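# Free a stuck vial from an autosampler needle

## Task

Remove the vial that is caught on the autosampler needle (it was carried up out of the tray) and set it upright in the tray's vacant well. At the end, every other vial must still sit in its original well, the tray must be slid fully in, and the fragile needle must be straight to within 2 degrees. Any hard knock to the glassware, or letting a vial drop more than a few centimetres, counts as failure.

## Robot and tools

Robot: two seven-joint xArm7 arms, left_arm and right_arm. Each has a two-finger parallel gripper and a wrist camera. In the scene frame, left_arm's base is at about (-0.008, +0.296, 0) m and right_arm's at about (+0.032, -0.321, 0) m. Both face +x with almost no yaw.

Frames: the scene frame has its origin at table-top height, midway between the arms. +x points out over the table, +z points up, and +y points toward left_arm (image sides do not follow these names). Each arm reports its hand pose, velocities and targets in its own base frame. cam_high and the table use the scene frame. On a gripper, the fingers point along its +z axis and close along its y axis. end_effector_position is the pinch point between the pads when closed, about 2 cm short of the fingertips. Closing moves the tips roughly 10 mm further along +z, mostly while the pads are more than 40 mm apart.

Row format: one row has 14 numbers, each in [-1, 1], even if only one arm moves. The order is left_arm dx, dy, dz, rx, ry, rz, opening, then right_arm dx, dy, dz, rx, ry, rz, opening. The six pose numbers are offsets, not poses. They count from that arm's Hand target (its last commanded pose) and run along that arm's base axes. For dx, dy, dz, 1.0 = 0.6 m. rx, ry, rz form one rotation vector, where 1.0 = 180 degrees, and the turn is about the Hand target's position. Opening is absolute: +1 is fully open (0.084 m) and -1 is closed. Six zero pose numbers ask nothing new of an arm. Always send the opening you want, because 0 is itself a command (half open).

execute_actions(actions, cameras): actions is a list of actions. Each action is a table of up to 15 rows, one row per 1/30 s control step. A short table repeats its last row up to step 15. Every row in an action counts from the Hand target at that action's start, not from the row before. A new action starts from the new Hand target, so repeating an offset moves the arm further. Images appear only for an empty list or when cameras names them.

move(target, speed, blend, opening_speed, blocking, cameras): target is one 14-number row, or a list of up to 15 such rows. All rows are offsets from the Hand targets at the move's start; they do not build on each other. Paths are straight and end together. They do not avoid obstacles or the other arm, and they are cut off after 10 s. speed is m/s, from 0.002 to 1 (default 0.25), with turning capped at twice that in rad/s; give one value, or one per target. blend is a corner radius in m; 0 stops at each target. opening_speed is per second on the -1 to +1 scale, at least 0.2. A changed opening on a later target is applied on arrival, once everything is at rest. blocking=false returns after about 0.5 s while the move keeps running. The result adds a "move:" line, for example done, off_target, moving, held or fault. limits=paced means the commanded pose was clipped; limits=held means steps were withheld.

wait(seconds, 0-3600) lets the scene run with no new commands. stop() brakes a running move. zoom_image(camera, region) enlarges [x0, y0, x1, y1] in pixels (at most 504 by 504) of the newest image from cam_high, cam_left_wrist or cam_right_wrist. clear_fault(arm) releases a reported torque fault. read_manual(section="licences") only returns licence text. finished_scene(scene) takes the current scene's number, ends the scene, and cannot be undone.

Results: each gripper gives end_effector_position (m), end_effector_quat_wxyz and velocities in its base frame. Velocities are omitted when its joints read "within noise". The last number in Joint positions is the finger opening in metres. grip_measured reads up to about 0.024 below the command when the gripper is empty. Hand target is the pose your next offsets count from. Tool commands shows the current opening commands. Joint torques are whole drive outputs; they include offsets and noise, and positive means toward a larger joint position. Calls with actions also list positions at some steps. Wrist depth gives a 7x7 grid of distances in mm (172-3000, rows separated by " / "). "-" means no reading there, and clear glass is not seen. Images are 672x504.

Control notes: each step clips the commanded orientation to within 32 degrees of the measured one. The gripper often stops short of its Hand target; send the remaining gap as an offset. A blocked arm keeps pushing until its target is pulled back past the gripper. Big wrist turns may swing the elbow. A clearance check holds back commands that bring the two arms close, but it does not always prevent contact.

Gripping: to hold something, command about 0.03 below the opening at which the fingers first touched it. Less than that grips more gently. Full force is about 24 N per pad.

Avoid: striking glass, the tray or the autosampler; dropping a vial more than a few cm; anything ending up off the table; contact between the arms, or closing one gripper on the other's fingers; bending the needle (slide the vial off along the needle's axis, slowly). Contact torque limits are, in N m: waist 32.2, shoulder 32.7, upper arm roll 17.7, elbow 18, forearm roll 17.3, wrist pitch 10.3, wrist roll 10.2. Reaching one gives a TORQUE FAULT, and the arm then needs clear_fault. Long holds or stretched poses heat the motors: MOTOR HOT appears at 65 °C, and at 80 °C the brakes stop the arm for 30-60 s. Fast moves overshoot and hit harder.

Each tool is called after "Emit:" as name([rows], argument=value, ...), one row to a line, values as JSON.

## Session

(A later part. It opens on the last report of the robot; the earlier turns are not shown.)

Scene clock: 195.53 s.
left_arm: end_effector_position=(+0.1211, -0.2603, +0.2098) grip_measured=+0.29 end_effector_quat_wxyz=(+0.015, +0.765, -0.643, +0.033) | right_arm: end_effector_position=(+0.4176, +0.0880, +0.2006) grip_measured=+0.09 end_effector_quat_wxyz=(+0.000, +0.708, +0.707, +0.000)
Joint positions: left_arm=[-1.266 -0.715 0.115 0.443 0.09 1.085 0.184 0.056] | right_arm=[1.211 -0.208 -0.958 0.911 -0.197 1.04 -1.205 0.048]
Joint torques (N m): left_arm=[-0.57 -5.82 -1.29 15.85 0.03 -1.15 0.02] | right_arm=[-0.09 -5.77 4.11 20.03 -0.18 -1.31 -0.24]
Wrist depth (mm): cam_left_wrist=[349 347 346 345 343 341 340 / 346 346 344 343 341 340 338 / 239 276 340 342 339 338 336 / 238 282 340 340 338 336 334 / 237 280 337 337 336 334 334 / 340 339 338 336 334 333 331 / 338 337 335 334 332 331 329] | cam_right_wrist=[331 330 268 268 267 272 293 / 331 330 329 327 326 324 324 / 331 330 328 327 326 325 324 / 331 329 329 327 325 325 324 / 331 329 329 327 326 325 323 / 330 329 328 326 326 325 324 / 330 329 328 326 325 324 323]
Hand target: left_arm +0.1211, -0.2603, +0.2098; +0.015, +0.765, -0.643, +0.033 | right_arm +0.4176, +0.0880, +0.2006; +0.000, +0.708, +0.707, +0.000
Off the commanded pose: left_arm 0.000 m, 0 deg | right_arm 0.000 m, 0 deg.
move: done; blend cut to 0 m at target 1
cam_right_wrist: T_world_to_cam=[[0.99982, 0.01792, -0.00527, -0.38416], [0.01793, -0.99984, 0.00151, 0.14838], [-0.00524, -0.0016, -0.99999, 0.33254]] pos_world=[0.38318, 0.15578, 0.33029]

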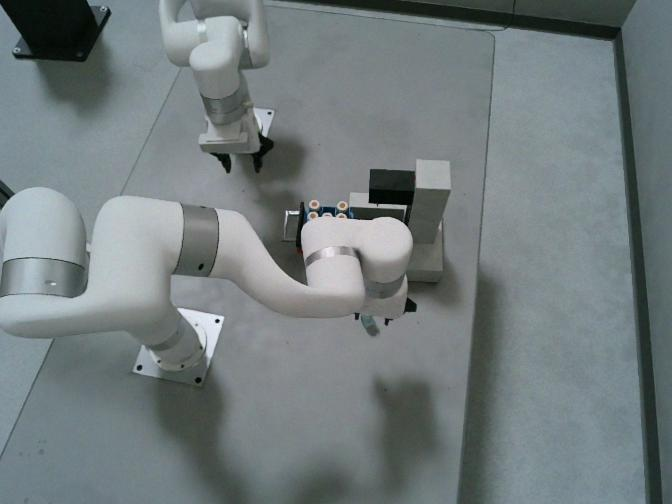

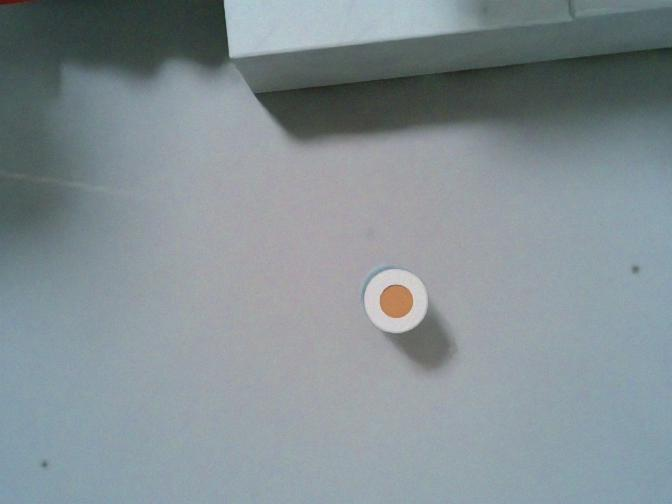

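Emit:
move(target=[0,0,0,0,0,0,-0.2,-0.0213,0.0917,-0.176,0,0,0,0.1], cameras=["cam_high","cam_right_wrist"])

Emit:
zoom_image(camera="cam_high", region=[320, 270, 420, 370])

Scene clock: 201.77 s.
left_arm: end_effector_position=(+0.1211, -0.2603, +0.2098) grip_measured=-0.21 end_effector_quat_wxyz=(+0.015, +0.765, -0.643, +0.033) | right_arm: end_effector_position=(+0.4048, +0.1430, +0.0950) grip_measured=+0.09 end_effector_quat_wxyz=(+0.000, +0.708, +0.707, +0.000)
Joint positions: left_arm=[-1.266 -0.715 0.115 0.443 0.09 1.085 0.184 0.035] | right_arm=[1.286 0.112 -0.948 0.776 0.14 0.716 -1.334 0.048]
Joint torques (N m): left_arm=[-0.51 -4 -1.1 17.28 0.12 -1.22 0.02] | right_arm=[-0.29 -10.6 -2.44 17.7 0.11 -1.24 -0.3]
Wrist depth (mm): cam_left_wrist=[349 348 346 345 343 342 340 / 346 346 345 343 341 339 338 / 239 276 341 341 339 338 336 / 238 282 340 339 337 336 335 / 237 280 338 337 336 334 333 / 339 338 337 336 335 332 331 / 338 337 335 333 332 332 329] | cam_right_wrist=[181 183 - - - - - / 225 224 - - - - 188 / 225 223 222 222 221 220 219 / 224 223 223 222 221 220 220 / 224 224 223 222 221 220 219 / 224 223 222 222 221 220 219 / 224 223 222 221 221 220 219]
Hand target: left_arm +0.1211, -0.2603, +0.2098; +0.015, +0.765, -0.643, +0.033 | right_arm +0.4048, +0.1430, +0.0950; +0.000, +0.708, +0.707, +0.000
Off the commanded pose: left_arm 0.000 m, 0 deg | right_arm 0.000 m, 0 deg.
move: done
cam_right_wrist: T_world_to_cam=[[0.99982, 0.01802, -0.00527, -0.37293], [0.01803, -0.99984, 0.00151, 0.20383], [-0.00524, -0.0016, -0.99999, 0.22697]] pos_world=[0.37038, 0.21088, 0.22469]

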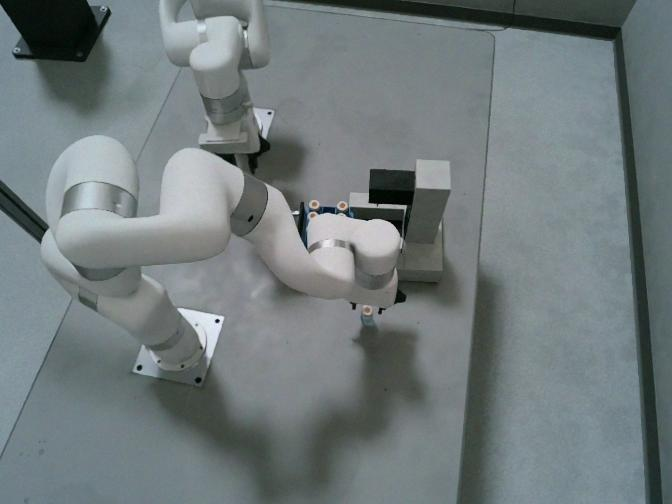

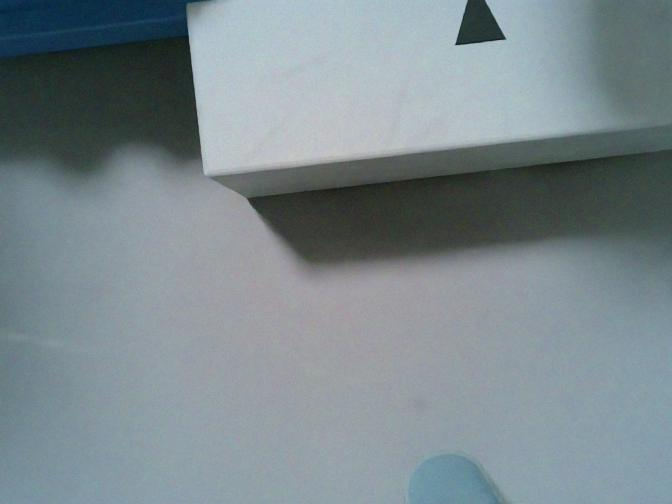

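Scaled by 5.040 from the camera's image (finer frame: 960x720).

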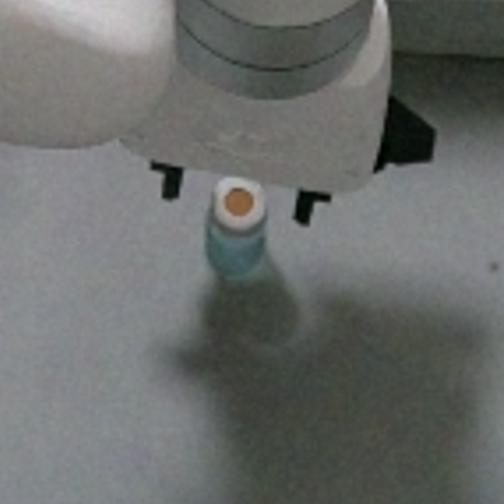

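Emit:
move([
  [0,0,0,0,0,0,-0.2,0,-0.01,0,0,0,0,0.1],
  [0,0,0,0,0,0,-0.2,0,-0.01,-0.0345,0,0,0,0.1],
  [0,0,0,0,0,0,-0.2,0,-0.01,-0.0345,0,0,0,-0.55],
], opening_speed=0.8, speed=0.08)

Emit:
move(target=[0,0,0,0,0,0,-0.2,0,0,0.2,0,0,0,-0.55], speed=0.12, cameras=["cam_high","cam_right_wrist"])

Emit:
zoom_image(camera="cam_high", region=[320, 230, 440, 350])

Scene clock: 207.27 s.
left_arm: end_effector_position=(+0.1211, -0.2603, +0.2098) grip_measured=-0.21 end_effector_quat_wxyz=(+0.015, +0.765, -0.643, +0.033) | right_arm: end_effector_position=(+0.4048, +0.1370, +0.0743) grip_measured=-0.47 end_effector_quat_wxyz=(+0.000, +0.708, +0.707, +0.000)
Joint positions: left_arm=[-1.266 -0.715 0.115 0.443 0.09 1.085 0.184 0.035] | right_arm=[1.254 0.179 -0.923 0.758 0.233 0.662 -1.415 0.024]
Joint torques (N m): left_arm=[-0.48 -3.99 -1.02 18.93 0.13 -1.16 0.06] | right_arm=[-0.02 -11.59 -1.81 15.17 -0.14 -1.18 -0.37]
Wrist depth (mm): cam_left_wrist=[349 347 346 345 343 342 340 / 347 346 344 343 341 341 338 / 239 276 341 341 339 339 336 / 238 281 340 339 337 336 335 / 237 280 339 338 336 335 333 / 340 339 337 335 334 333 332 / 338 337 336 334 332 331 329] | cam_right_wrist=[204 - - - - - - / 204 - - - 186 200 189 / 204 203 202 201 201 200 199 / 203 203 202 201 201 200 199 / 203 203 202 201 201 200 199 / 203 203 202 201 200 200 199 / 203 202 202 201 200 199 199]
Hand target: left_arm +0.1211, -0.2603, +0.2098; +0.015, +0.765, -0.643, +0.033 | right_arm +0.4048, +0.1370, +0.0743; +0.000, +0.708, +0.707, +0.000
Off the commanded pose: left_arm 0.000 m, 0 deg | right_arm 0.000 m, 0 deg.
move: done

Scene clock: 208.77 s.
left_arm: end_effector_position=(+0.1211, -0.2603, +0.2098) grip_measured=-0.21 end_effector_quat_wxyz=(+0.015, +0.765, -0.643, +0.033) | right_arm: end_effector_position=(+0.4048, +0.1370, +0.1943) grip_measured=-0.47 end_effector_quat_wxyz=(+0.000, +0.708, +0.707, +0.000)
Joint positions: left_arm=[-1.266 -0.715 0.115 0.443 0.09 1.085 0.184 0.035] | right_arm=[1.292 -0.183 -0.928 0.901 -0.172 1.018 -1.107 0.024]
Joint torques (N m): left_arm=[-0.47 -3.99 -1 19.44 0.13 -1.19 0.11] | right_arm=[-0.24 -13.8 3.47 20.28 -0.31 -1.28 -0.13]
Wrist depth (mm): cam_left_wrist=[350 347 346 345 343 342 341 / 347 345 344 343 341 341 338 / 239 276 341 341 340 338 336 / 238 282 340 339 337 336 334 / 237 280 338 338 336 334 333 / 340 339 337 335 335 333 331 / 338 337 335 334 332 331 330] | cam_right_wrist=[252 265 272 313 311 294 254 / 285 323 278 260 260 259 254 / 324 323 322 309 319 318 318 / 323 323 321 321 319 318 318 / 324 323 321 320 319 318 318 / 324 323 321 320 319 318 318 / 324 322 321 320 319 318 317]
Hand target: left_arm +0.1211, -0.2603, +0.2098; +0.015, +0.765, -0.643, +0.033 | right_arm +0.4048, +0.1370, +0.1943; +0.000, +0.708, +0.707, +0.000
Off the commanded pose: left_arm 0.000 m, 0 deg | right_arm 0.000 m, 0 deg.
move: done
cam_right_wrist: T_world_to_cam=[[0.99982, 0.01802, -0.00527, -0.3724], [0.01803, -0.99984, 0.00161, 0.19754], [-0.00524, -0.0017, -0.99999, 0.32628]] pos_world=[0.37048, 0.20478, 0.32399]

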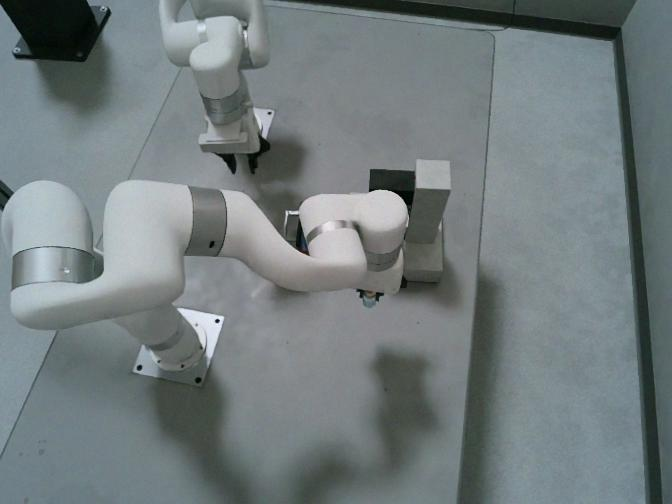

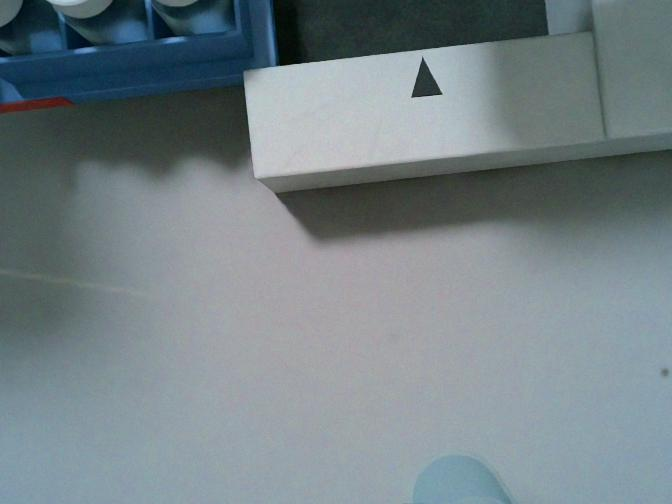

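Scaled by 4.200 from the camera's image (finer frame: 960x720).

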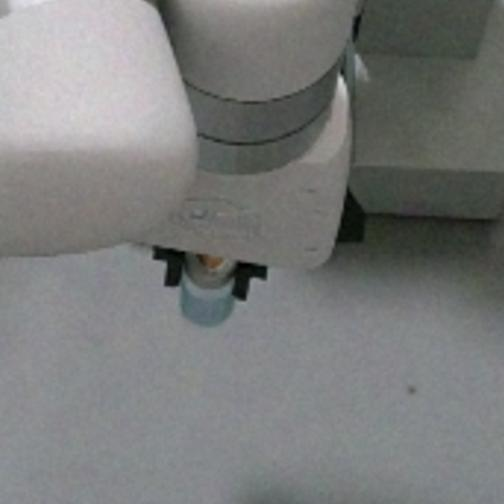

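Emit:
move([
  [0,0,0,0,0,0,-0.2,0,0,0.085,0,0,0,-0.55],
  [0,0,0,0,0,0,-0.2,-0.175,0.27,0.085,0,0,0,-0.55],
], speed=0.2, blend=[0.02,0], cameras=["cam_high","cam_right_wrist"])

Scene clock: 216.23 s.
left_arm: end_effector_position=(+0.1211, -0.2603, +0.2098) grip_measured=-0.21 end_effector_quat_wxyz=(+0.015, +0.765, -0.643, +0.033) | right_arm: end_effector_position=(+0.2999, +0.2990, +0.2453) grip_measured=-0.47 end_effector_quat_wxyz=(+0.000, +0.708, +0.707, +0.000)
Joint positions: left_arm=[-1.266 -0.715 0.115 0.443 0.09 1.085 0.184 0.035] | right_arm=[1.446 -0.208 -0.617 0.988 -0.13 1.162 -0.677 0.024]
Joint torques (N m): left_arm=[-0.46 -3.96 -0.95 21.05 0.04 -1.16 0.14] | right_arm=[0.8 -10.73 2.64 20.09 -0.31 -2.11 -0.2]
Wrist depth (mm): cam_left_wrist=[349 348 346 345 343 342 340 / 346 346 344 342 341 340 338 / 240 276 341 341 340 338 336 / 238 281 340 340 338 336 335 / 237 280 338 337 336 334 333 / 340 338 337 335 334 333 332 / 337 336 335 334 332 331 329] | cam_right_wrist=[373 372 371 369 369 368 367 / 373 371 371 370 368 308 307 / 373 372 371 370 361 308 359 / 373 372 307 326 308 360 360 / 374 372 296 298 298 360 360 / 374 319 296 266 298 360 360 / 374 372 372 371 369 310 308]
Hand target: left_arm +0.1211, -0.2603, +0.2098; +0.015, +0.765, -0.643, +0.033 | right_arm +0.2998, +0.2990, +0.2453; +0.000, +0.708, +0.707, +0.000
Off the commanded pose: left_arm 0.000 m, 0 deg | right_arm 0.000 m, 0 deg.
move: done
cam_right_wrist: T_world_to_cam=[[0.99983, 0.01783, -0.00527, -0.26999], [0.01783, -0.99984, 0.00151, 0.36142], [-0.00524, -0.00161, -0.99999, 0.37707]] pos_world=[0.26548, 0.36678, 0.37509]

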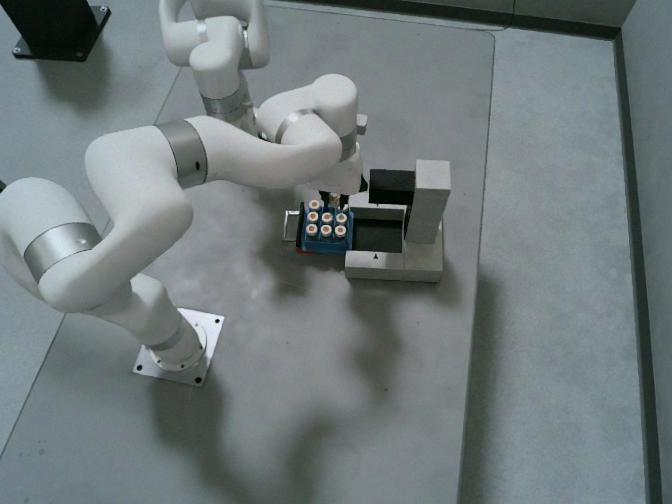

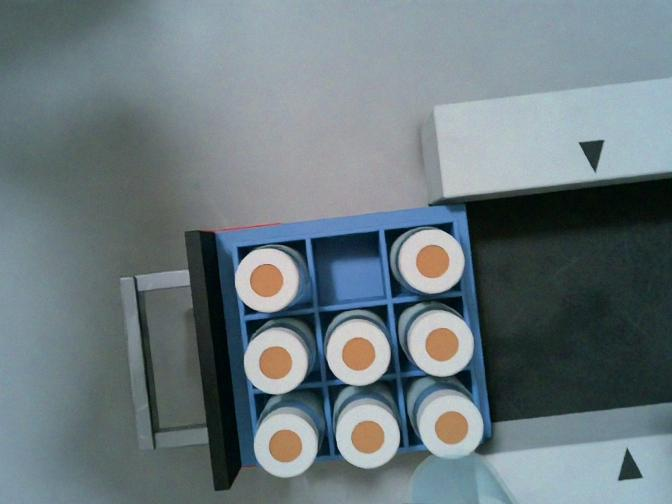

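Emit:
move([
  [0,0,0,0,0,0,-0.2,-0.053,0.1078,0,0,0,0,-0.55],
  [0,0,0,0,0,0,-0.2,-0.053,0.1078,-0.088,0,0,0,-0.55],
], speed=[0.15,0.1], cameras=["cam_high","cam_right_wrist"])

Emit:
zoom_image(camera="cam_right_wrist", region=[312, 254, 612, 504])

Scene clock: 224.57 s.
left_arm: end_effector_position=(+0.1211, -0.2603, +0.2098) grip_measured=-0.21 end_effector_quat_wxyz=(+0.015, +0.765, -0.643, +0.033) | right_arm: end_effector_position=(+0.2680, +0.3637, +0.1925) grip_measured=-0.47 end_effector_quat_wxyz=(+0.000, +0.708, +0.707, +0.000)
Joint positions: left_arm=[-1.266 -0.715 0.115 0.443 0.09 1.085 0.184 0.035] | right_arm=[1.51 -0.031 -0.57 0.982 -0.02 1.008 -0.618 0.024]
Joint torques (N m): left_arm=[-0.39 -3.99 -0.81 22.7 0.12 -1.1 0.14] | right_arm=[-0.07 -14.44 -0.26 11.01 0.02 -2.46 -0.16]
Wrist depth (mm): cam_left_wrist=[350 348 346 345 342 341 340 / 346 346 344 343 341 339 338 / 240 276 342 341 339 338 336 / 238 281 339 339 338 337 335 / 237 280 339 337 336 334 333 / 340 339 336 336 334 333 331 / 338 336 336 334 333 331 329] | cam_right_wrist=[319 319 317 317 316 315 315 / 319 319 318 317 316 316 315 / 319 319 318 318 316 316 314 / 319 319 319 318 316 301 256 / 320 319 318 317 317 260 256 / 320 319 319 274 273 272 308 / 320 319 254 214 273 212 308]
Hand target: left_arm +0.1211, -0.2603, +0.2098; +0.015, +0.765, -0.643, +0.033 | right_arm +0.2680, +0.3637, +0.1925; +0.000, +0.708, +0.707, +0.000
Off the commanded pose: left_arm 0.000 m, 0 deg | right_arm 0.000 m, 0 deg.
move: done
cam_right_wrist: T_world_to_cam=[[0.99982, 0.01802, -0.00527, -0.23972], [0.01803, -0.99984, 0.00161, 0.42668], [-0.00524, -0.0017, -0.99999, 0.32415]] pos_world=[0.23368, 0.43148, 0.32219]

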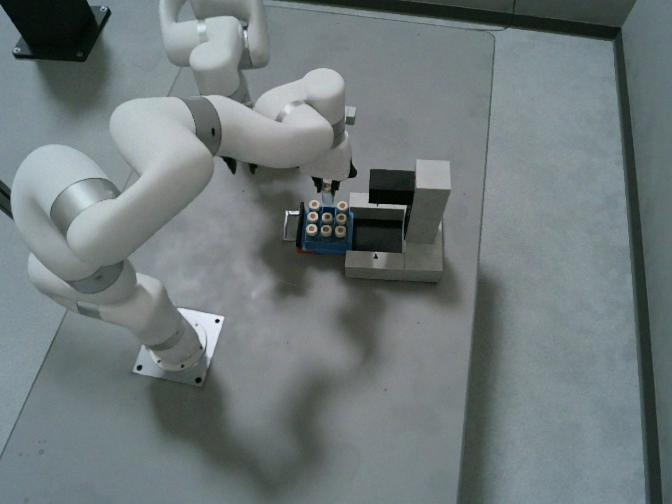

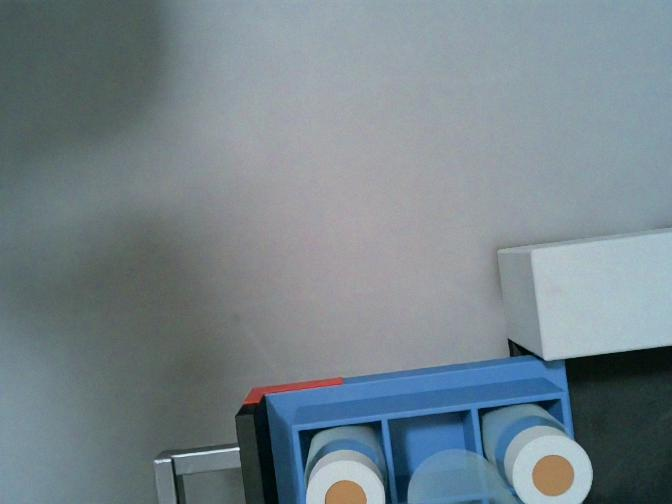

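Scaled by 1.680 from the camera's image (finer frame: 960x720).

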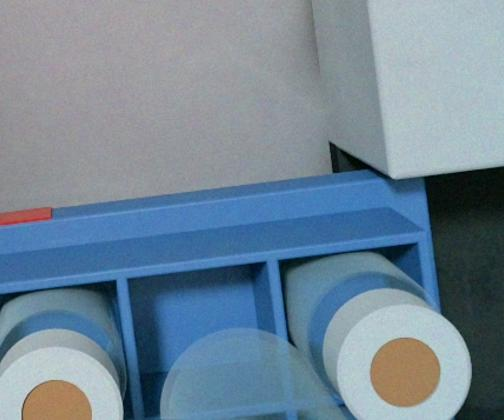

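Emit:
move(target=[0,0,0,0,0,0,-0.2,-0.001,-0.0017,-0.058,0,0,0,-0.55], speed=0.08, cameras=["cam_high","cam_right_wrist"])

Emit:
zoom_image(camera="cam_right_wrist", region=[352, 304, 592, 504])

Emit:
zoom_image(camera="cam_high", region=[290, 170, 370, 250])

Scene clock: 228.70 s.
left_arm: end_effector_position=(+0.1211, -0.2603, +0.2098) grip_measured=-0.21 end_effector_quat_wxyz=(+0.015, +0.765, -0.643, +0.033) | right_arm: end_effector_position=(+0.2674, +0.3627, +0.1577) grip_measured=-0.47 end_effector_quat_wxyz=(+0.000, +0.708, +0.707, +0.000)
Joint positions: left_arm=[-1.266 -0.715 0.115 0.443 0.09 1.085 0.184 0.035] | right_arm=[1.508 0.019 -0.574 0.923 0.013 0.907 -0.644 0.024]
Joint torques (N m): left_arm=[-0.14 -3.99 -0.64 24 -0.01 -1.17 0.1] | right_arm=[-0.21 -15.03 -0.41 10.39 0.09 -2.49 -0.45]
Wrist depth (mm): cam_left_wrist=[349 347 347 344 343 341 340 / 346 346 344 343 341 340 338 / 239 276 342 340 339 337 337 / 239 282 340 339 337 336 335 / 236 281 338 339 336 335 334 / 340 337 337 336 334 333 331 / 338 337 336 334 333 331 330] | cam_right_wrist=[285 284 283 283 282 281 280 / 284 284 284 283 282 281 281 / 284 284 283 283 282 281 281 / 285 284 283 283 282 282 281 / 285 284 284 283 282 282 221 / 285 284 283 283 282 238 237 / 285 284 226 239 214 238 234]
Hand target: left_arm +0.1211, -0.2603, +0.2098; +0.015, +0.765, -0.643, +0.033 | right_arm +0.2674, +0.3627, +0.1577; +0.000, +0.708, +0.707, +0.000
Off the commanded pose: left_arm 0.000 m, 0 deg | right_arm 0.000 m, 0 deg.
move: done
cam_right_wrist: T_world_to_cam=[[0.99982, 0.01802, -0.00527, -0.23928], [0.01803, -0.99984, 0.00151, 0.42577], [-0.00524, -0.0016, -0.99999, 0.2893]] pos_world=[0.23308, 0.43048, 0.28739]

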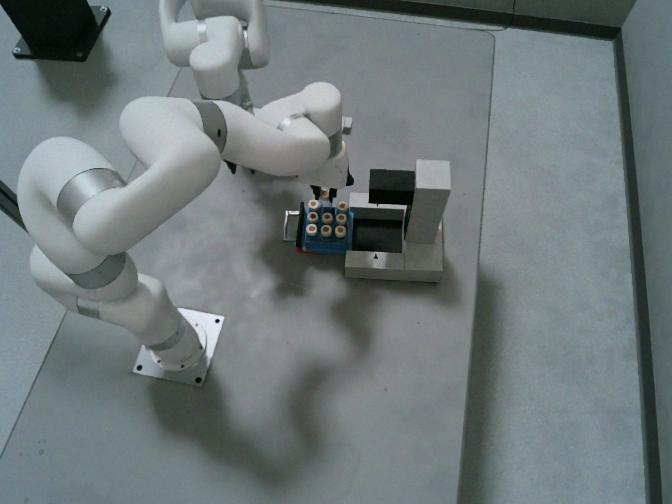

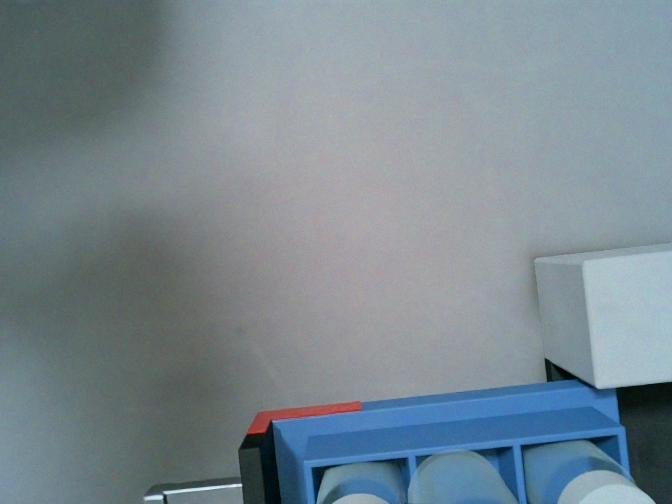

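Scaled by 2.100 from the camera's image (finer frame: 960x720).

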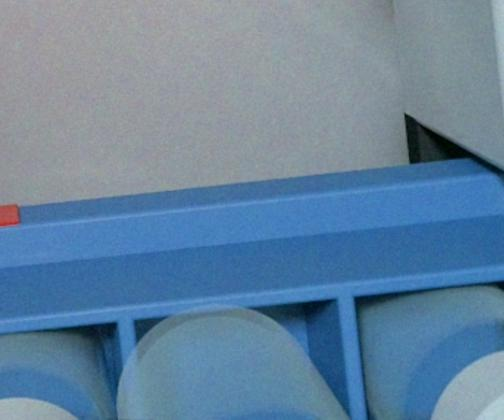

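Scaled by 6.300 from the camera's image (finer frame: 960x720).

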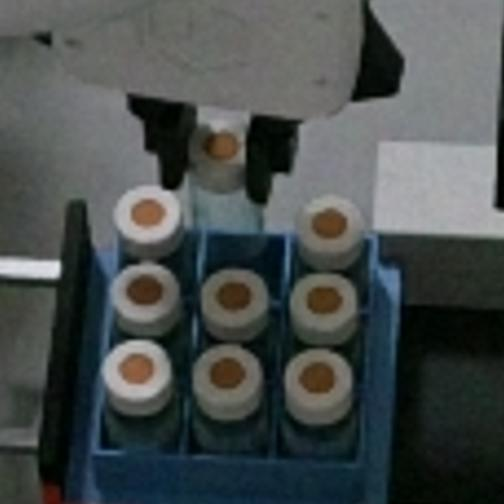

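Emit:
move(target=[0,0,0,0,0,0,-0.2,0.0057,-0.0075,0,0,0,0,-0.55], speed=0.05, cameras=["cam_high","cam_right_wrist"])

Emit:
zoom_image(camera="cam_right_wrist", region=[352, 304, 592, 504])

Emit:
zoom_image(camera="cam_high", region=[290, 170, 370, 250])

Scene clock: 235.70 s.
left_arm: end_effector_position=(+0.1211, -0.2603, +0.2098) grip_measured=-0.21 end_effector_quat_wxyz=(+0.015, +0.765, -0.643, +0.033) | right_arm: end_effector_position=(+0.2708, +0.3582, +0.1577) grip_measured=-0.47 end_effector_quat_wxyz=(+0.000, +0.708, +0.707, +0.000)
Joint positions: left_arm=[-1.266 -0.715 0.115 0.443 0.09 1.085 0.184 0.035] | right_arm=[1.502 0.013 -0.58 0.917 0.009 0.906 -0.653 0.024]
Joint torques (N m): left_arm=[-0.14 -4.05 -0.67 24.7 0.05 -1.18 0.14] | right_arm=[-0.08 -28.23 0.18 10.73 -0.32 -2.52 -0.27]
Wrist depth (mm): cam_left_wrist=[349 348 347 345 344 342 340 / 347 346 344 342 342 339 338 / 239 276 342 341 339 338 335 / 238 281 340 339 338 336 335 / 237 280 337 338 336 334 333 / 339 338 337 336 334 332 330 / 338 336 336 334 332 332 330] | cam_right_wrist=[284 284 283 283 282 281 281 / 285 284 283 283 282 281 281 / 284 284 283 283 282 281 281 / 285 284 283 283 282 282 221 / 284 284 284 283 282 282 221 / 285 284 283 242 238 238 273 / 285 285 216 239 239 188 273]
Hand target: left_arm +0.1211, -0.2603, +0.2098; +0.015, +0.765, -0.643, +0.033 | right_arm +0.2708, +0.3582, +0.1577; +0.000, +0.708, +0.707, +0.000
Off the commanded pose: left_arm 0.000 m, 0 deg | right_arm 0.000 m, 0 deg.
move: done
cam_right_wrist: T_world_to_cam=[[0.99982, 0.01792, -0.00527, -0.24256], [0.01793, -0.99984, 0.00161, 0.42121], [-0.00524, -0.0017, -0.99999, 0.28935]] pos_world=[0.23648, 0.42598, 0.28739]

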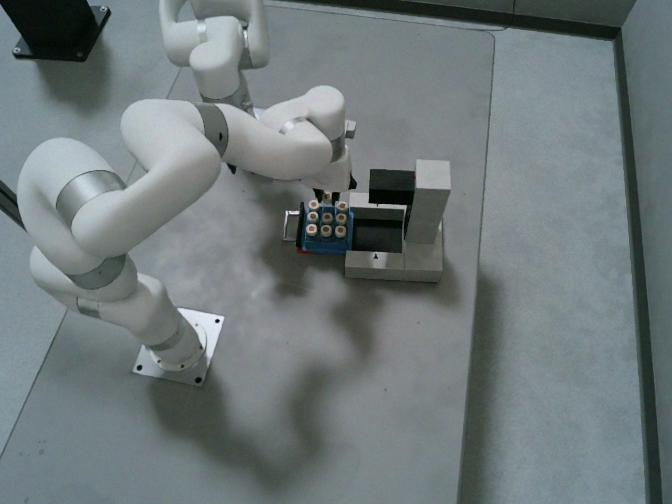

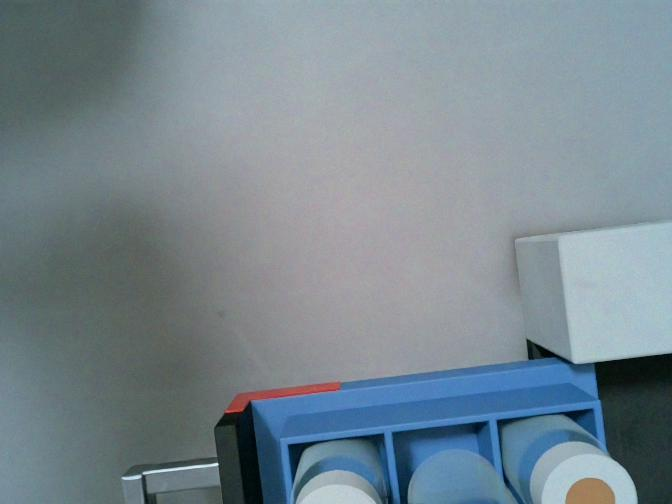

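Scaled by 2.100 from the camera's image (finer frame: 960x720).

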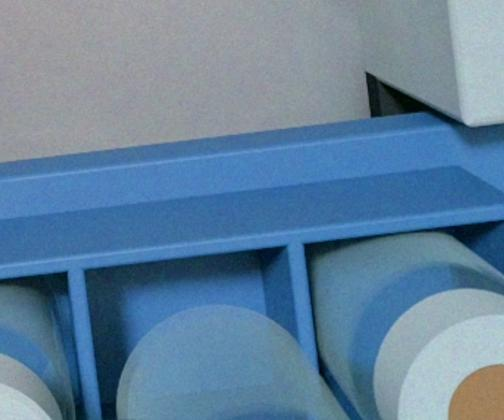

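Scaled by 6.300 from the camera's image (finer frame: 960x720).

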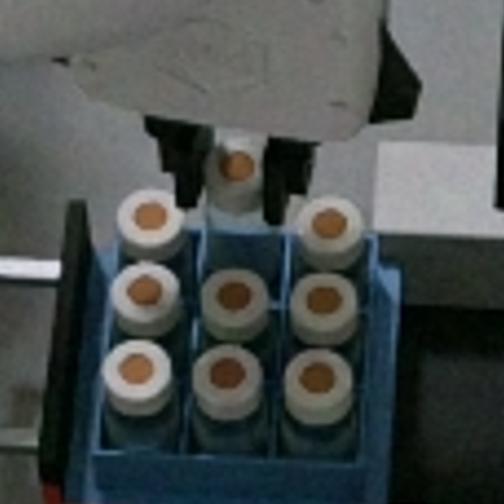

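Emit:
move(target=[0,0,0,0,0,0,-0.2,-0.002,0.0042,0,0,0,0,-0.55], speed=0.05, cameras=["cam_right_wrist"])

Emit:
zoom_image(camera="cam_right_wrist", region=[352, 304, 592, 504])

Scene clock: 238.87 s.
left_arm: end_effector_position=(+0.1211, -0.2603, +0.2098) grip_measured=-0.21 end_effector_quat_wxyz=(+0.015, +0.765, -0.643, +0.033) | right_arm: end_effector_position=(+0.2696, +0.3607, +0.1577) grip_measured=-0.47 end_effector_quat_wxyz=(+0.000, +0.708, +0.707, +0.000)
Joint positions: left_arm=[-1.266 -0.715 0.115 0.443 0.09 1.085 0.184 0.035] | right_arm=[1.504 0.018 -0.577 0.922 0.013 0.907 -0.65 0.024]
Joint torques (N m): left_arm=[-0.13 -3.89 -0.58 24.65 0.05 -1.14 0.14] | right_arm=[0.46 -15.06 -0.23 19.84 0.02 -1.2 -0.13]
Wrist depth (mm): cam_left_wrist=[349 347 346 345 343 342 340 / 346 345 344 343 341 340 338 / 240 276 342 341 339 339 336 / 238 282 341 339 338 336 335 / 237 280 338 338 337 335 333 / 341 338 337 335 334 333 331 / 337 337 335 334 332 332 329] | cam_right_wrist=[284 284 283 282 281 281 280 / 284 284 283 283 282 281 281 / 284 284 284 283 282 281 281 / 284 284 284 283 282 282 221 / 284 284 283 282 283 282 221 / 285 284 283 283 239 238 272 / 285 285 212 211 238 238 273]
Hand target: left_arm +0.1211, -0.2603, +0.2098; +0.015, +0.765, -0.643, +0.033 | right_arm +0.2696, +0.3607, +0.1577; +0.000, +0.708, +0.707, +0.000
Off the commanded pose: left_arm 0.000 m, 0 deg | right_arm 0.000 m, 0 deg.
move: done
cam_right_wrist: T_world_to_cam=[[0.99982, 0.01802, -0.00527, -0.24145], [0.01803, -0.99984, 0.00161, 0.4237], [-0.00524, -0.0017, -0.99999, 0.28935]] pos_world=[0.23528, 0.42848, 0.28739]

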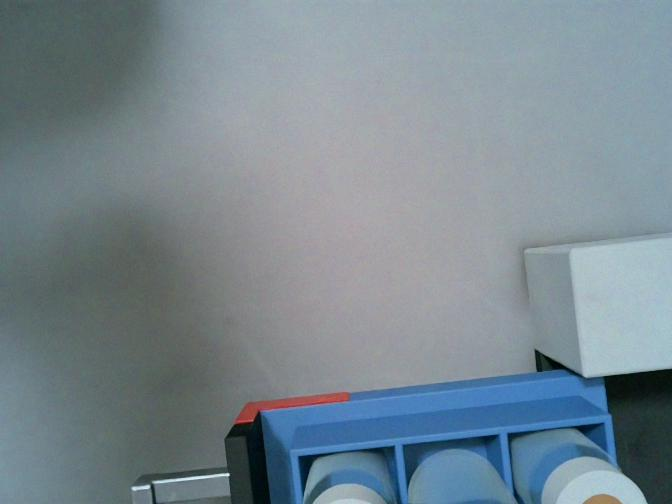

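Scaled by 2.100 from the camera's image (finer frame: 960x720).

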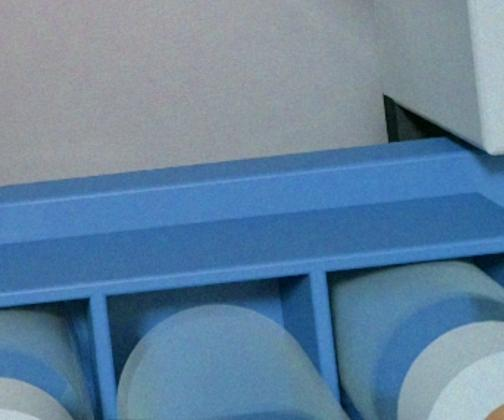

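Emit:
move(target=[0,0,0,0,0,0,-0.2,0.002,-0.0012,-0.008,0,0,0,-0.55], speed=0.05, cameras=["cam_right_wrist"])

Emit:
zoom_image(camera="cam_right_wrist", region=[352, 304, 592, 504])

Scene clock: 241.73 s.
left_arm: end_effector_position=(+0.1211, -0.2603, +0.2098) grip_measured=-0.21 end_effector_quat_wxyz=(+0.015, +0.765, -0.643, +0.033) | right_arm: end_effector_position=(+0.2708, +0.3600, +0.1529) grip_measured=-0.47 end_effector_quat_wxyz=(+0.000, +0.708, +0.707, +0.000)
Joint positions: left_arm=[-1.266 -0.715 0.115 0.443 0.09 1.085 0.184 0.035] | right_arm=[1.502 0.027 -0.579 0.916 0.019 0.894 -0.658 0.024]
Joint torques (N m): left_arm=[-0.12 -3.99 -0.58 24.64 0.02 -1.16 0.13] | right_arm=[-0.08 -15.32 -0.81 10.38 -0.09 -2.54 -0.16]
Wrist depth (mm): cam_left_wrist=[349 348 347 345 343 341 340 / 347 346 344 343 342 339 338 / 240 276 342 341 339 338 336 / 238 282 340 339 338 336 334 / 237 281 338 338 336 334 333 / 340 339 336 336 334 332 332 / 338 336 335 334 333 330 329] | cam_right_wrist=[279 279 278 278 277 276 276 / 280 279 279 278 278 277 276 / 280 279 278 278 278 276 276 / 280 280 279 278 278 277 216 / 280 279 279 278 277 276 216 / 280 279 279 278 246 233 268 / 280 280 207 209 234 233 268]
Hand target: left_arm +0.1211, -0.2603, +0.2098; +0.015, +0.765, -0.643, +0.033 | right_arm +0.2708, +0.3600, +0.1529; +0.000, +0.708, +0.707, +0.000
Off the commanded pose: left_arm 0.000 m, 0 deg | right_arm 0.000 m, 0 deg.
move: done
cam_right_wrist: T_world_to_cam=[[0.99982, 0.01802, -0.00527, -0.24266], [0.01803, -0.99984, 0.00151, 0.42302], [-0.00524, -0.0016, -0.99999, 0.28451]] pos_world=[0.23648, 0.42778, 0.28259]

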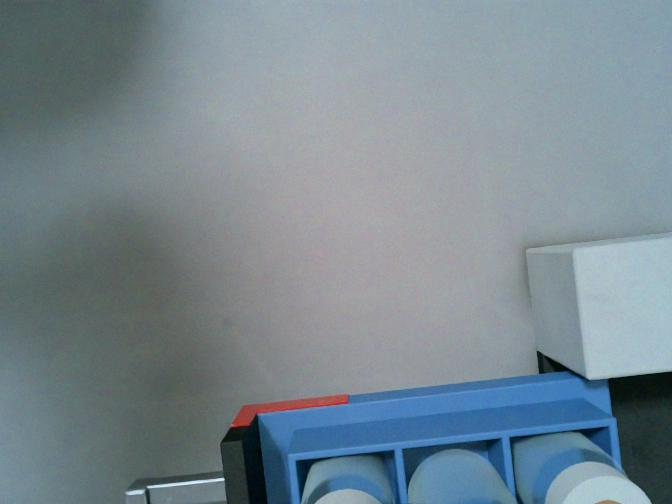

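Scaled by 2.100 from the camera's image (finer frame: 960x720).

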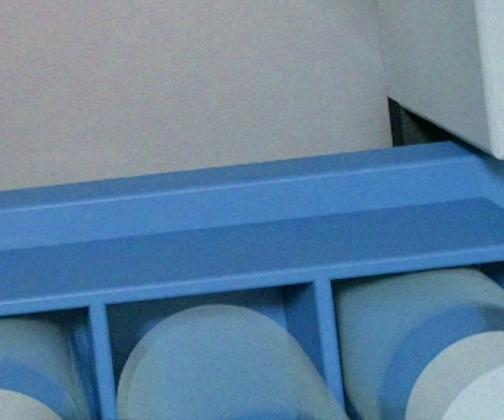

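Emit:
move(target=[0,0,0,0,0,0,-0.2,0.0033,-0.0012,-0.003,0,0,0,-0.55], speed=0.05, cameras=["cam_right_wrist"])

Emit:
zoom_image(camera="cam_right_wrist", region=[352, 304, 592, 504])

Scene clock: 245.07 s.
left_arm: end_effector_position=(+0.1211, -0.2603, +0.2098) grip_measured=-0.21 end_effector_quat_wxyz=(+0.015, +0.765, -0.643, +0.033) | right_arm: end_effector_position=(+0.2728, +0.3592, +0.1511) grip_measured=-0.47 end_effector_quat_wxyz=(+0.000, +0.708, +0.707, +0.000)
Joint positions: left_arm=[-1.266 -0.715 0.115 0.443 0.09 1.085 0.184 0.035] | right_arm=[1.499 0.033 -0.581 0.916 0.023 0.889 -0.666 0.024]
Joint torques (N m): left_arm=[-0.11 -4.1 -0.57 24.71 -0.06 -1.16 0.12] | right_arm=[-0.03 -15.35 -1.01 11.75 -0.05 -2.41 -0.34]
Wrist depth (mm): cam_left_wrist=[349 348 346 345 343 342 340 / 347 345 345 343 342 340 338 / 239 276 342 341 340 338 336 / 238 281 340 339 338 336 335 / 237 280 338 338 335 335 333 / 340 338 337 335 334 333 331 / 338 336 336 334 332 331 329] | cam_right_wrist=[278 277 276 276 275 274 274 / 278 278 277 276 276 274 274 / 278 278 276 276 275 275 274 / 278 277 277 276 276 275 215 / 278 278 277 277 276 275 215 / 278 278 277 276 232 231 266 / 279 278 211 228 232 231 266]
Hand target: left_arm +0.1211, -0.2603, +0.2098; +0.015, +0.765, -0.643, +0.033 | right_arm +0.2728, +0.3593, +0.1511; +0.000, +0.708, +0.707, +0.000
Off the commanded pose: left_arm 0.000 m, 0 deg | right_arm 0.000 m, 0 deg.
move: done
cam_right_wrist: T_world_to_cam=[[0.99982, 0.01802, -0.00527, -0.24466], [0.01803, -0.99984, 0.00161, 0.42226], [-0.00524, -0.0017, -0.99999, 0.28276]] pos_world=[0.23848, 0.42708, 0.28079]

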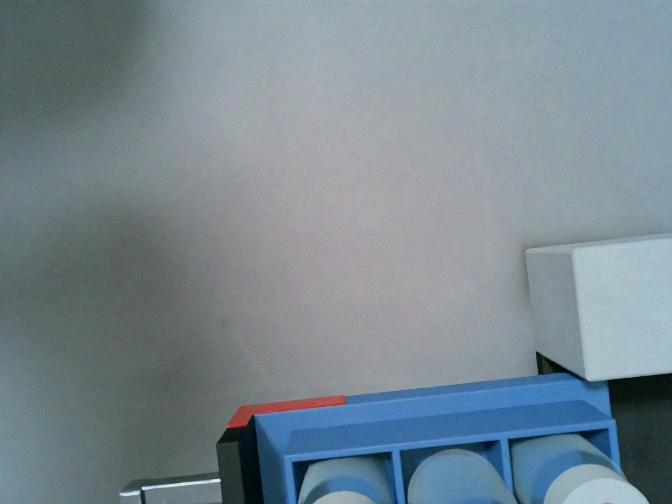

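Scaled by 2.100 from the camera's image (finer frame: 960x720).

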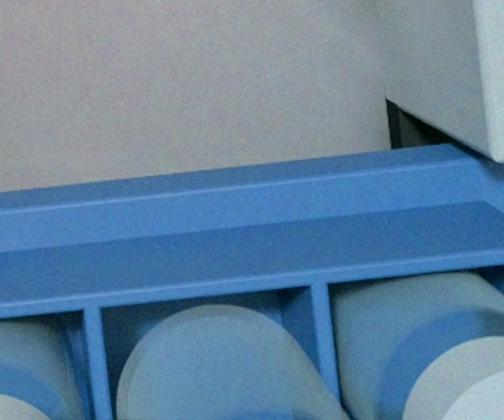

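Emit:
move([
  [0,0,0,0,0,0,-0.2,0.002,0,0,0,0,0,-0.55],
  [0,0,0,0,0,0,-0.2,0.002,0,-0.02,0,0,0,-0.55],
], speed=0.03, cameras=["cam_right_wrist","cam_high"])

Emit:
zoom_image(camera="cam_right_wrist", region=[352, 304, 592, 504])

Scene clock: 248.00 s.
left_arm: end_effector_position=(+0.1211, -0.2603, +0.2098) grip_measured=-0.21 end_effector_quat_wxyz=(+0.015, +0.765, -0.643, +0.033) | right_arm: end_effector_position=(+0.2740, +0.3593, +0.1391) grip_measured=-0.47 end_effector_quat_wxyz=(+0.000, +0.708, +0.707, +0.000)
Joint positions: left_arm=[-1.266 -0.715 0.115 0.443 0.09 1.085 0.184 0.035] | right_arm=[1.496 0.058 -0.582 0.903 0.043 0.855 -0.682 0.024]
Joint torques (N m): left_arm=[-0.16 -3.89 -0.68 24.72 0 -1.17 0.08] | right_arm=[-0.17 -15.54 -0.51 10.33 -0.04 -2.5 -0.38]
Wrist depth (mm): cam_left_wrist=[348 348 346 344 343 342 340 / 347 346 345 343 342 340 338 / 239 276 342 341 339 338 336 / 238 281 340 339 338 336 335 / 236 280 338 338 336 334 333 / 340 338 338 335 334 333 331 / 339 337 335 334 332 331 330] | cam_right_wrist=[266 265 265 264 263 263 262 / 266 266 265 264 264 263 262 / 266 265 265 264 263 263 262 / 266 265 265 265 264 263 203 / 266 266 265 265 264 263 203 / 266 266 265 264 264 221 254 / 267 266 193 220 220 219 254]
Hand target: left_arm +0.1211, -0.2603, +0.2098; +0.015, +0.765, -0.643, +0.033 | right_arm +0.2740, +0.3593, +0.1391; +0.000, +0.708, +0.707, +0.000
Off the commanded pose: left_arm 0.000 m, 0 deg | right_arm 0.000 m, 0 deg.
move: done
cam_right_wrist: T_world_to_cam=[[0.99982, 0.01802, -0.00527, -0.24592], [0.01803, -0.99984, 0.00161, 0.42225], [-0.00524, -0.0017, -0.99999, 0.27077]] pos_world=[0.23968, 0.42708, 0.26879]
Images, in order (width x height): cam_high 672x504, cam_right_wrist 672x504.

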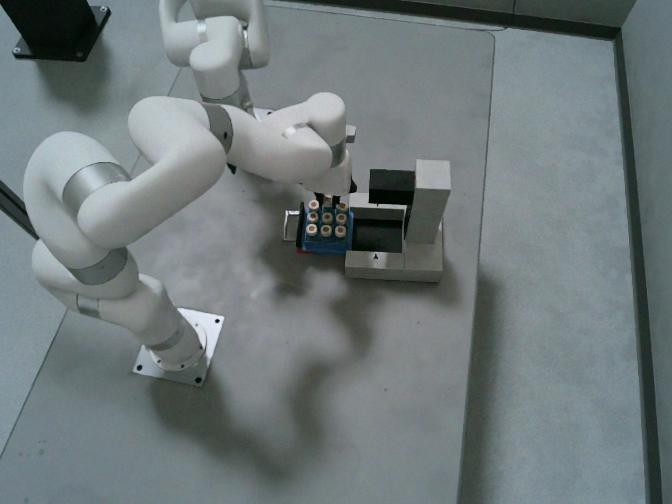

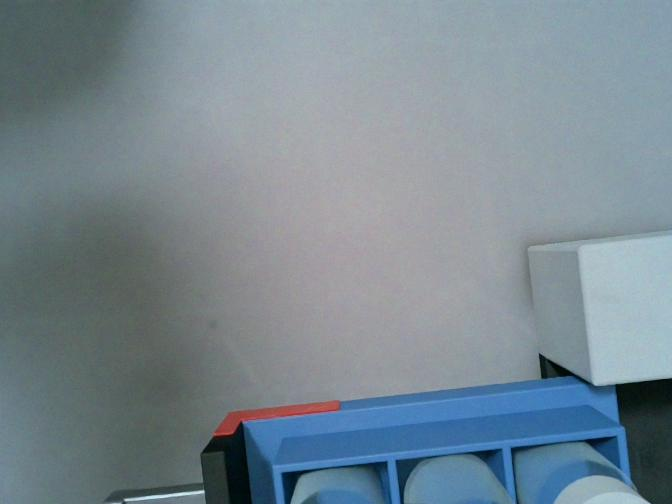

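Scaled by 2.100 from the camera's image (finer frame: 960x720).

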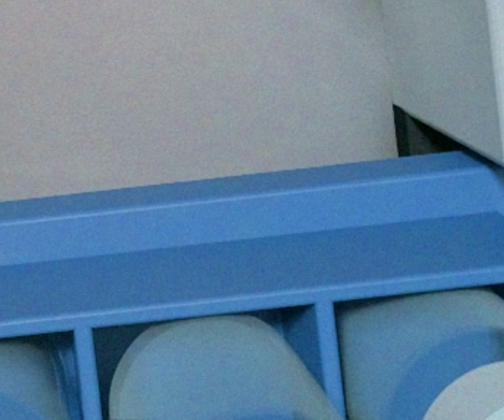

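Emit:
move(target=[0,0,0,0,0,0,-0.2,0,0,-0.0275,0,0,0,-0.55], speed=0.04, cameras=["cam_right_wrist","cam_high"])

Emit:
zoom_image(camera="cam_right_wrist", region=[252, 304, 672, 504])

Emit:
zoom_image(camera="cam_high", region=[290, 170, 370, 250])

Scene clock: 252.33 s.
left_arm: end_effector_position=(+0.1211, -0.2603, +0.2098) grip_measured=-0.21 end_effector_quat_wxyz=(+0.015, +0.765, -0.643, +0.033) | right_arm: end_effector_position=(+0.2741, +0.3593, +0.1228) grip_measured=-0.47 end_effector_quat_wxyz=(+0.000, +0.708, +0.707, +0.000)
Joint positions: left_arm=[-1.266 -0.715 0.115 0.443 0.09 1.085 0.184 0.035] | right_arm=[1.493 0.092 -0.579 0.885 0.07 0.809 -0.702 0.024]
Joint torques (N m): left_arm=[-0.1 -4.02 -0.65 24.74 0.08 -1.14 0.11] | right_arm=[-0.22 -7.51 -0.35 5.65 0.09 -1.17 -0.29]
Wrist depth (mm): cam_left_wrist=[349 347 346 344 343 342 340 / 346 346 345 344 342 340 338 / 240 277 342 341 339 338 337 / 239 279 340 339 338 337 334 / 236 281 338 338 336 335 334 / 339 338 337 336 334 333 331 / 338 337 336 334 333 331 329] | cam_right_wrist=[251 250 249 248 248 248 247 / 250 250 249 249 248 248 247 / 251 250 249 249 248 247 247 / 251 250 249 249 248 247 187 / 251 250 249 249 248 248 187 / 251 250 249 248 248 208 196 / 251 250 189 204 192 187 204]
Hand target: left_arm +0.1211, -0.2603, +0.2098; +0.015, +0.765, -0.643, +0.033 | right_arm +0.2740, +0.3593, +0.1226; +0.000, +0.708, +0.707, +0.000
Off the commanded pose: left_arm 0.000 m, 0 deg | right_arm 0.000 m, 0 deg.
move: done
cam_right_wrist: T_world_to_cam=[[0.99982, 0.01803, -0.00516, -0.24603], [0.01803, -0.99984, 0.00121, 0.42238], [-0.00514, -0.0013, -0.99999, 0.25428]] pos_world=[0.23968, 0.42708, 0.25249]
Images, in order (width x height): cam_high 672x504, cam_right_wrist 672x504.

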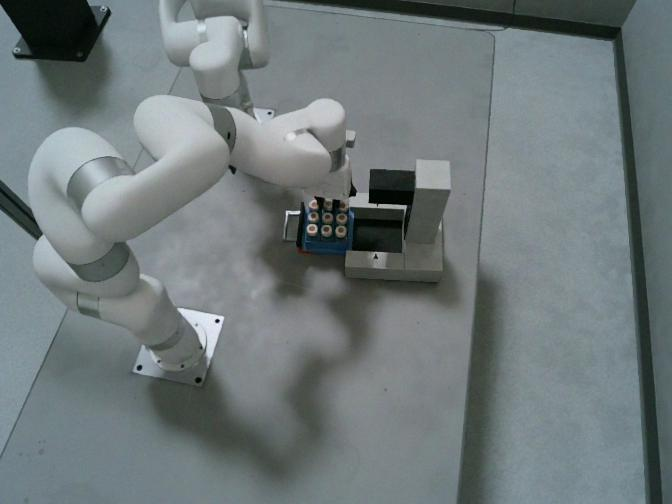

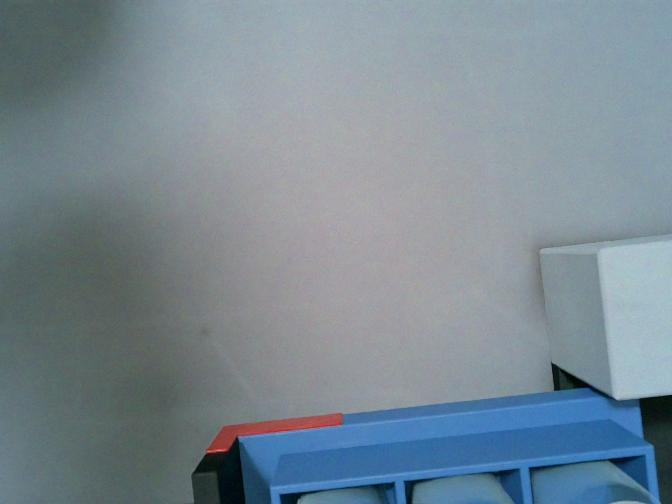

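Scaled by 1.200 from the camera's image (finer frame: 960x720).

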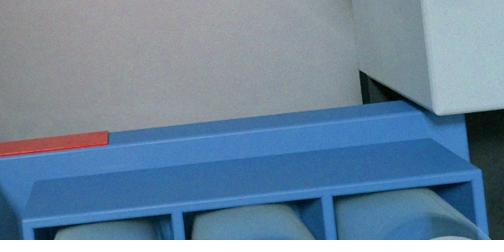

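Scaled by 6.300 from the camera's image (finer frame: 960x720).

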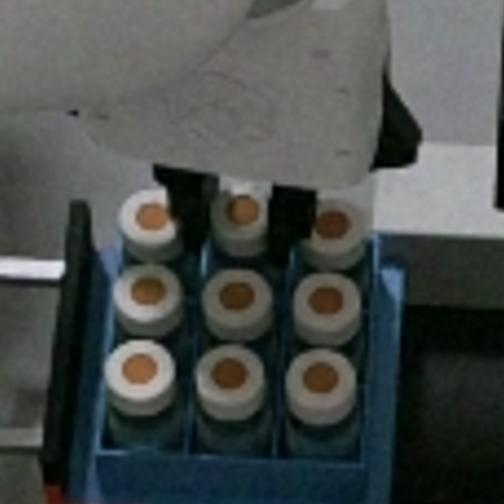

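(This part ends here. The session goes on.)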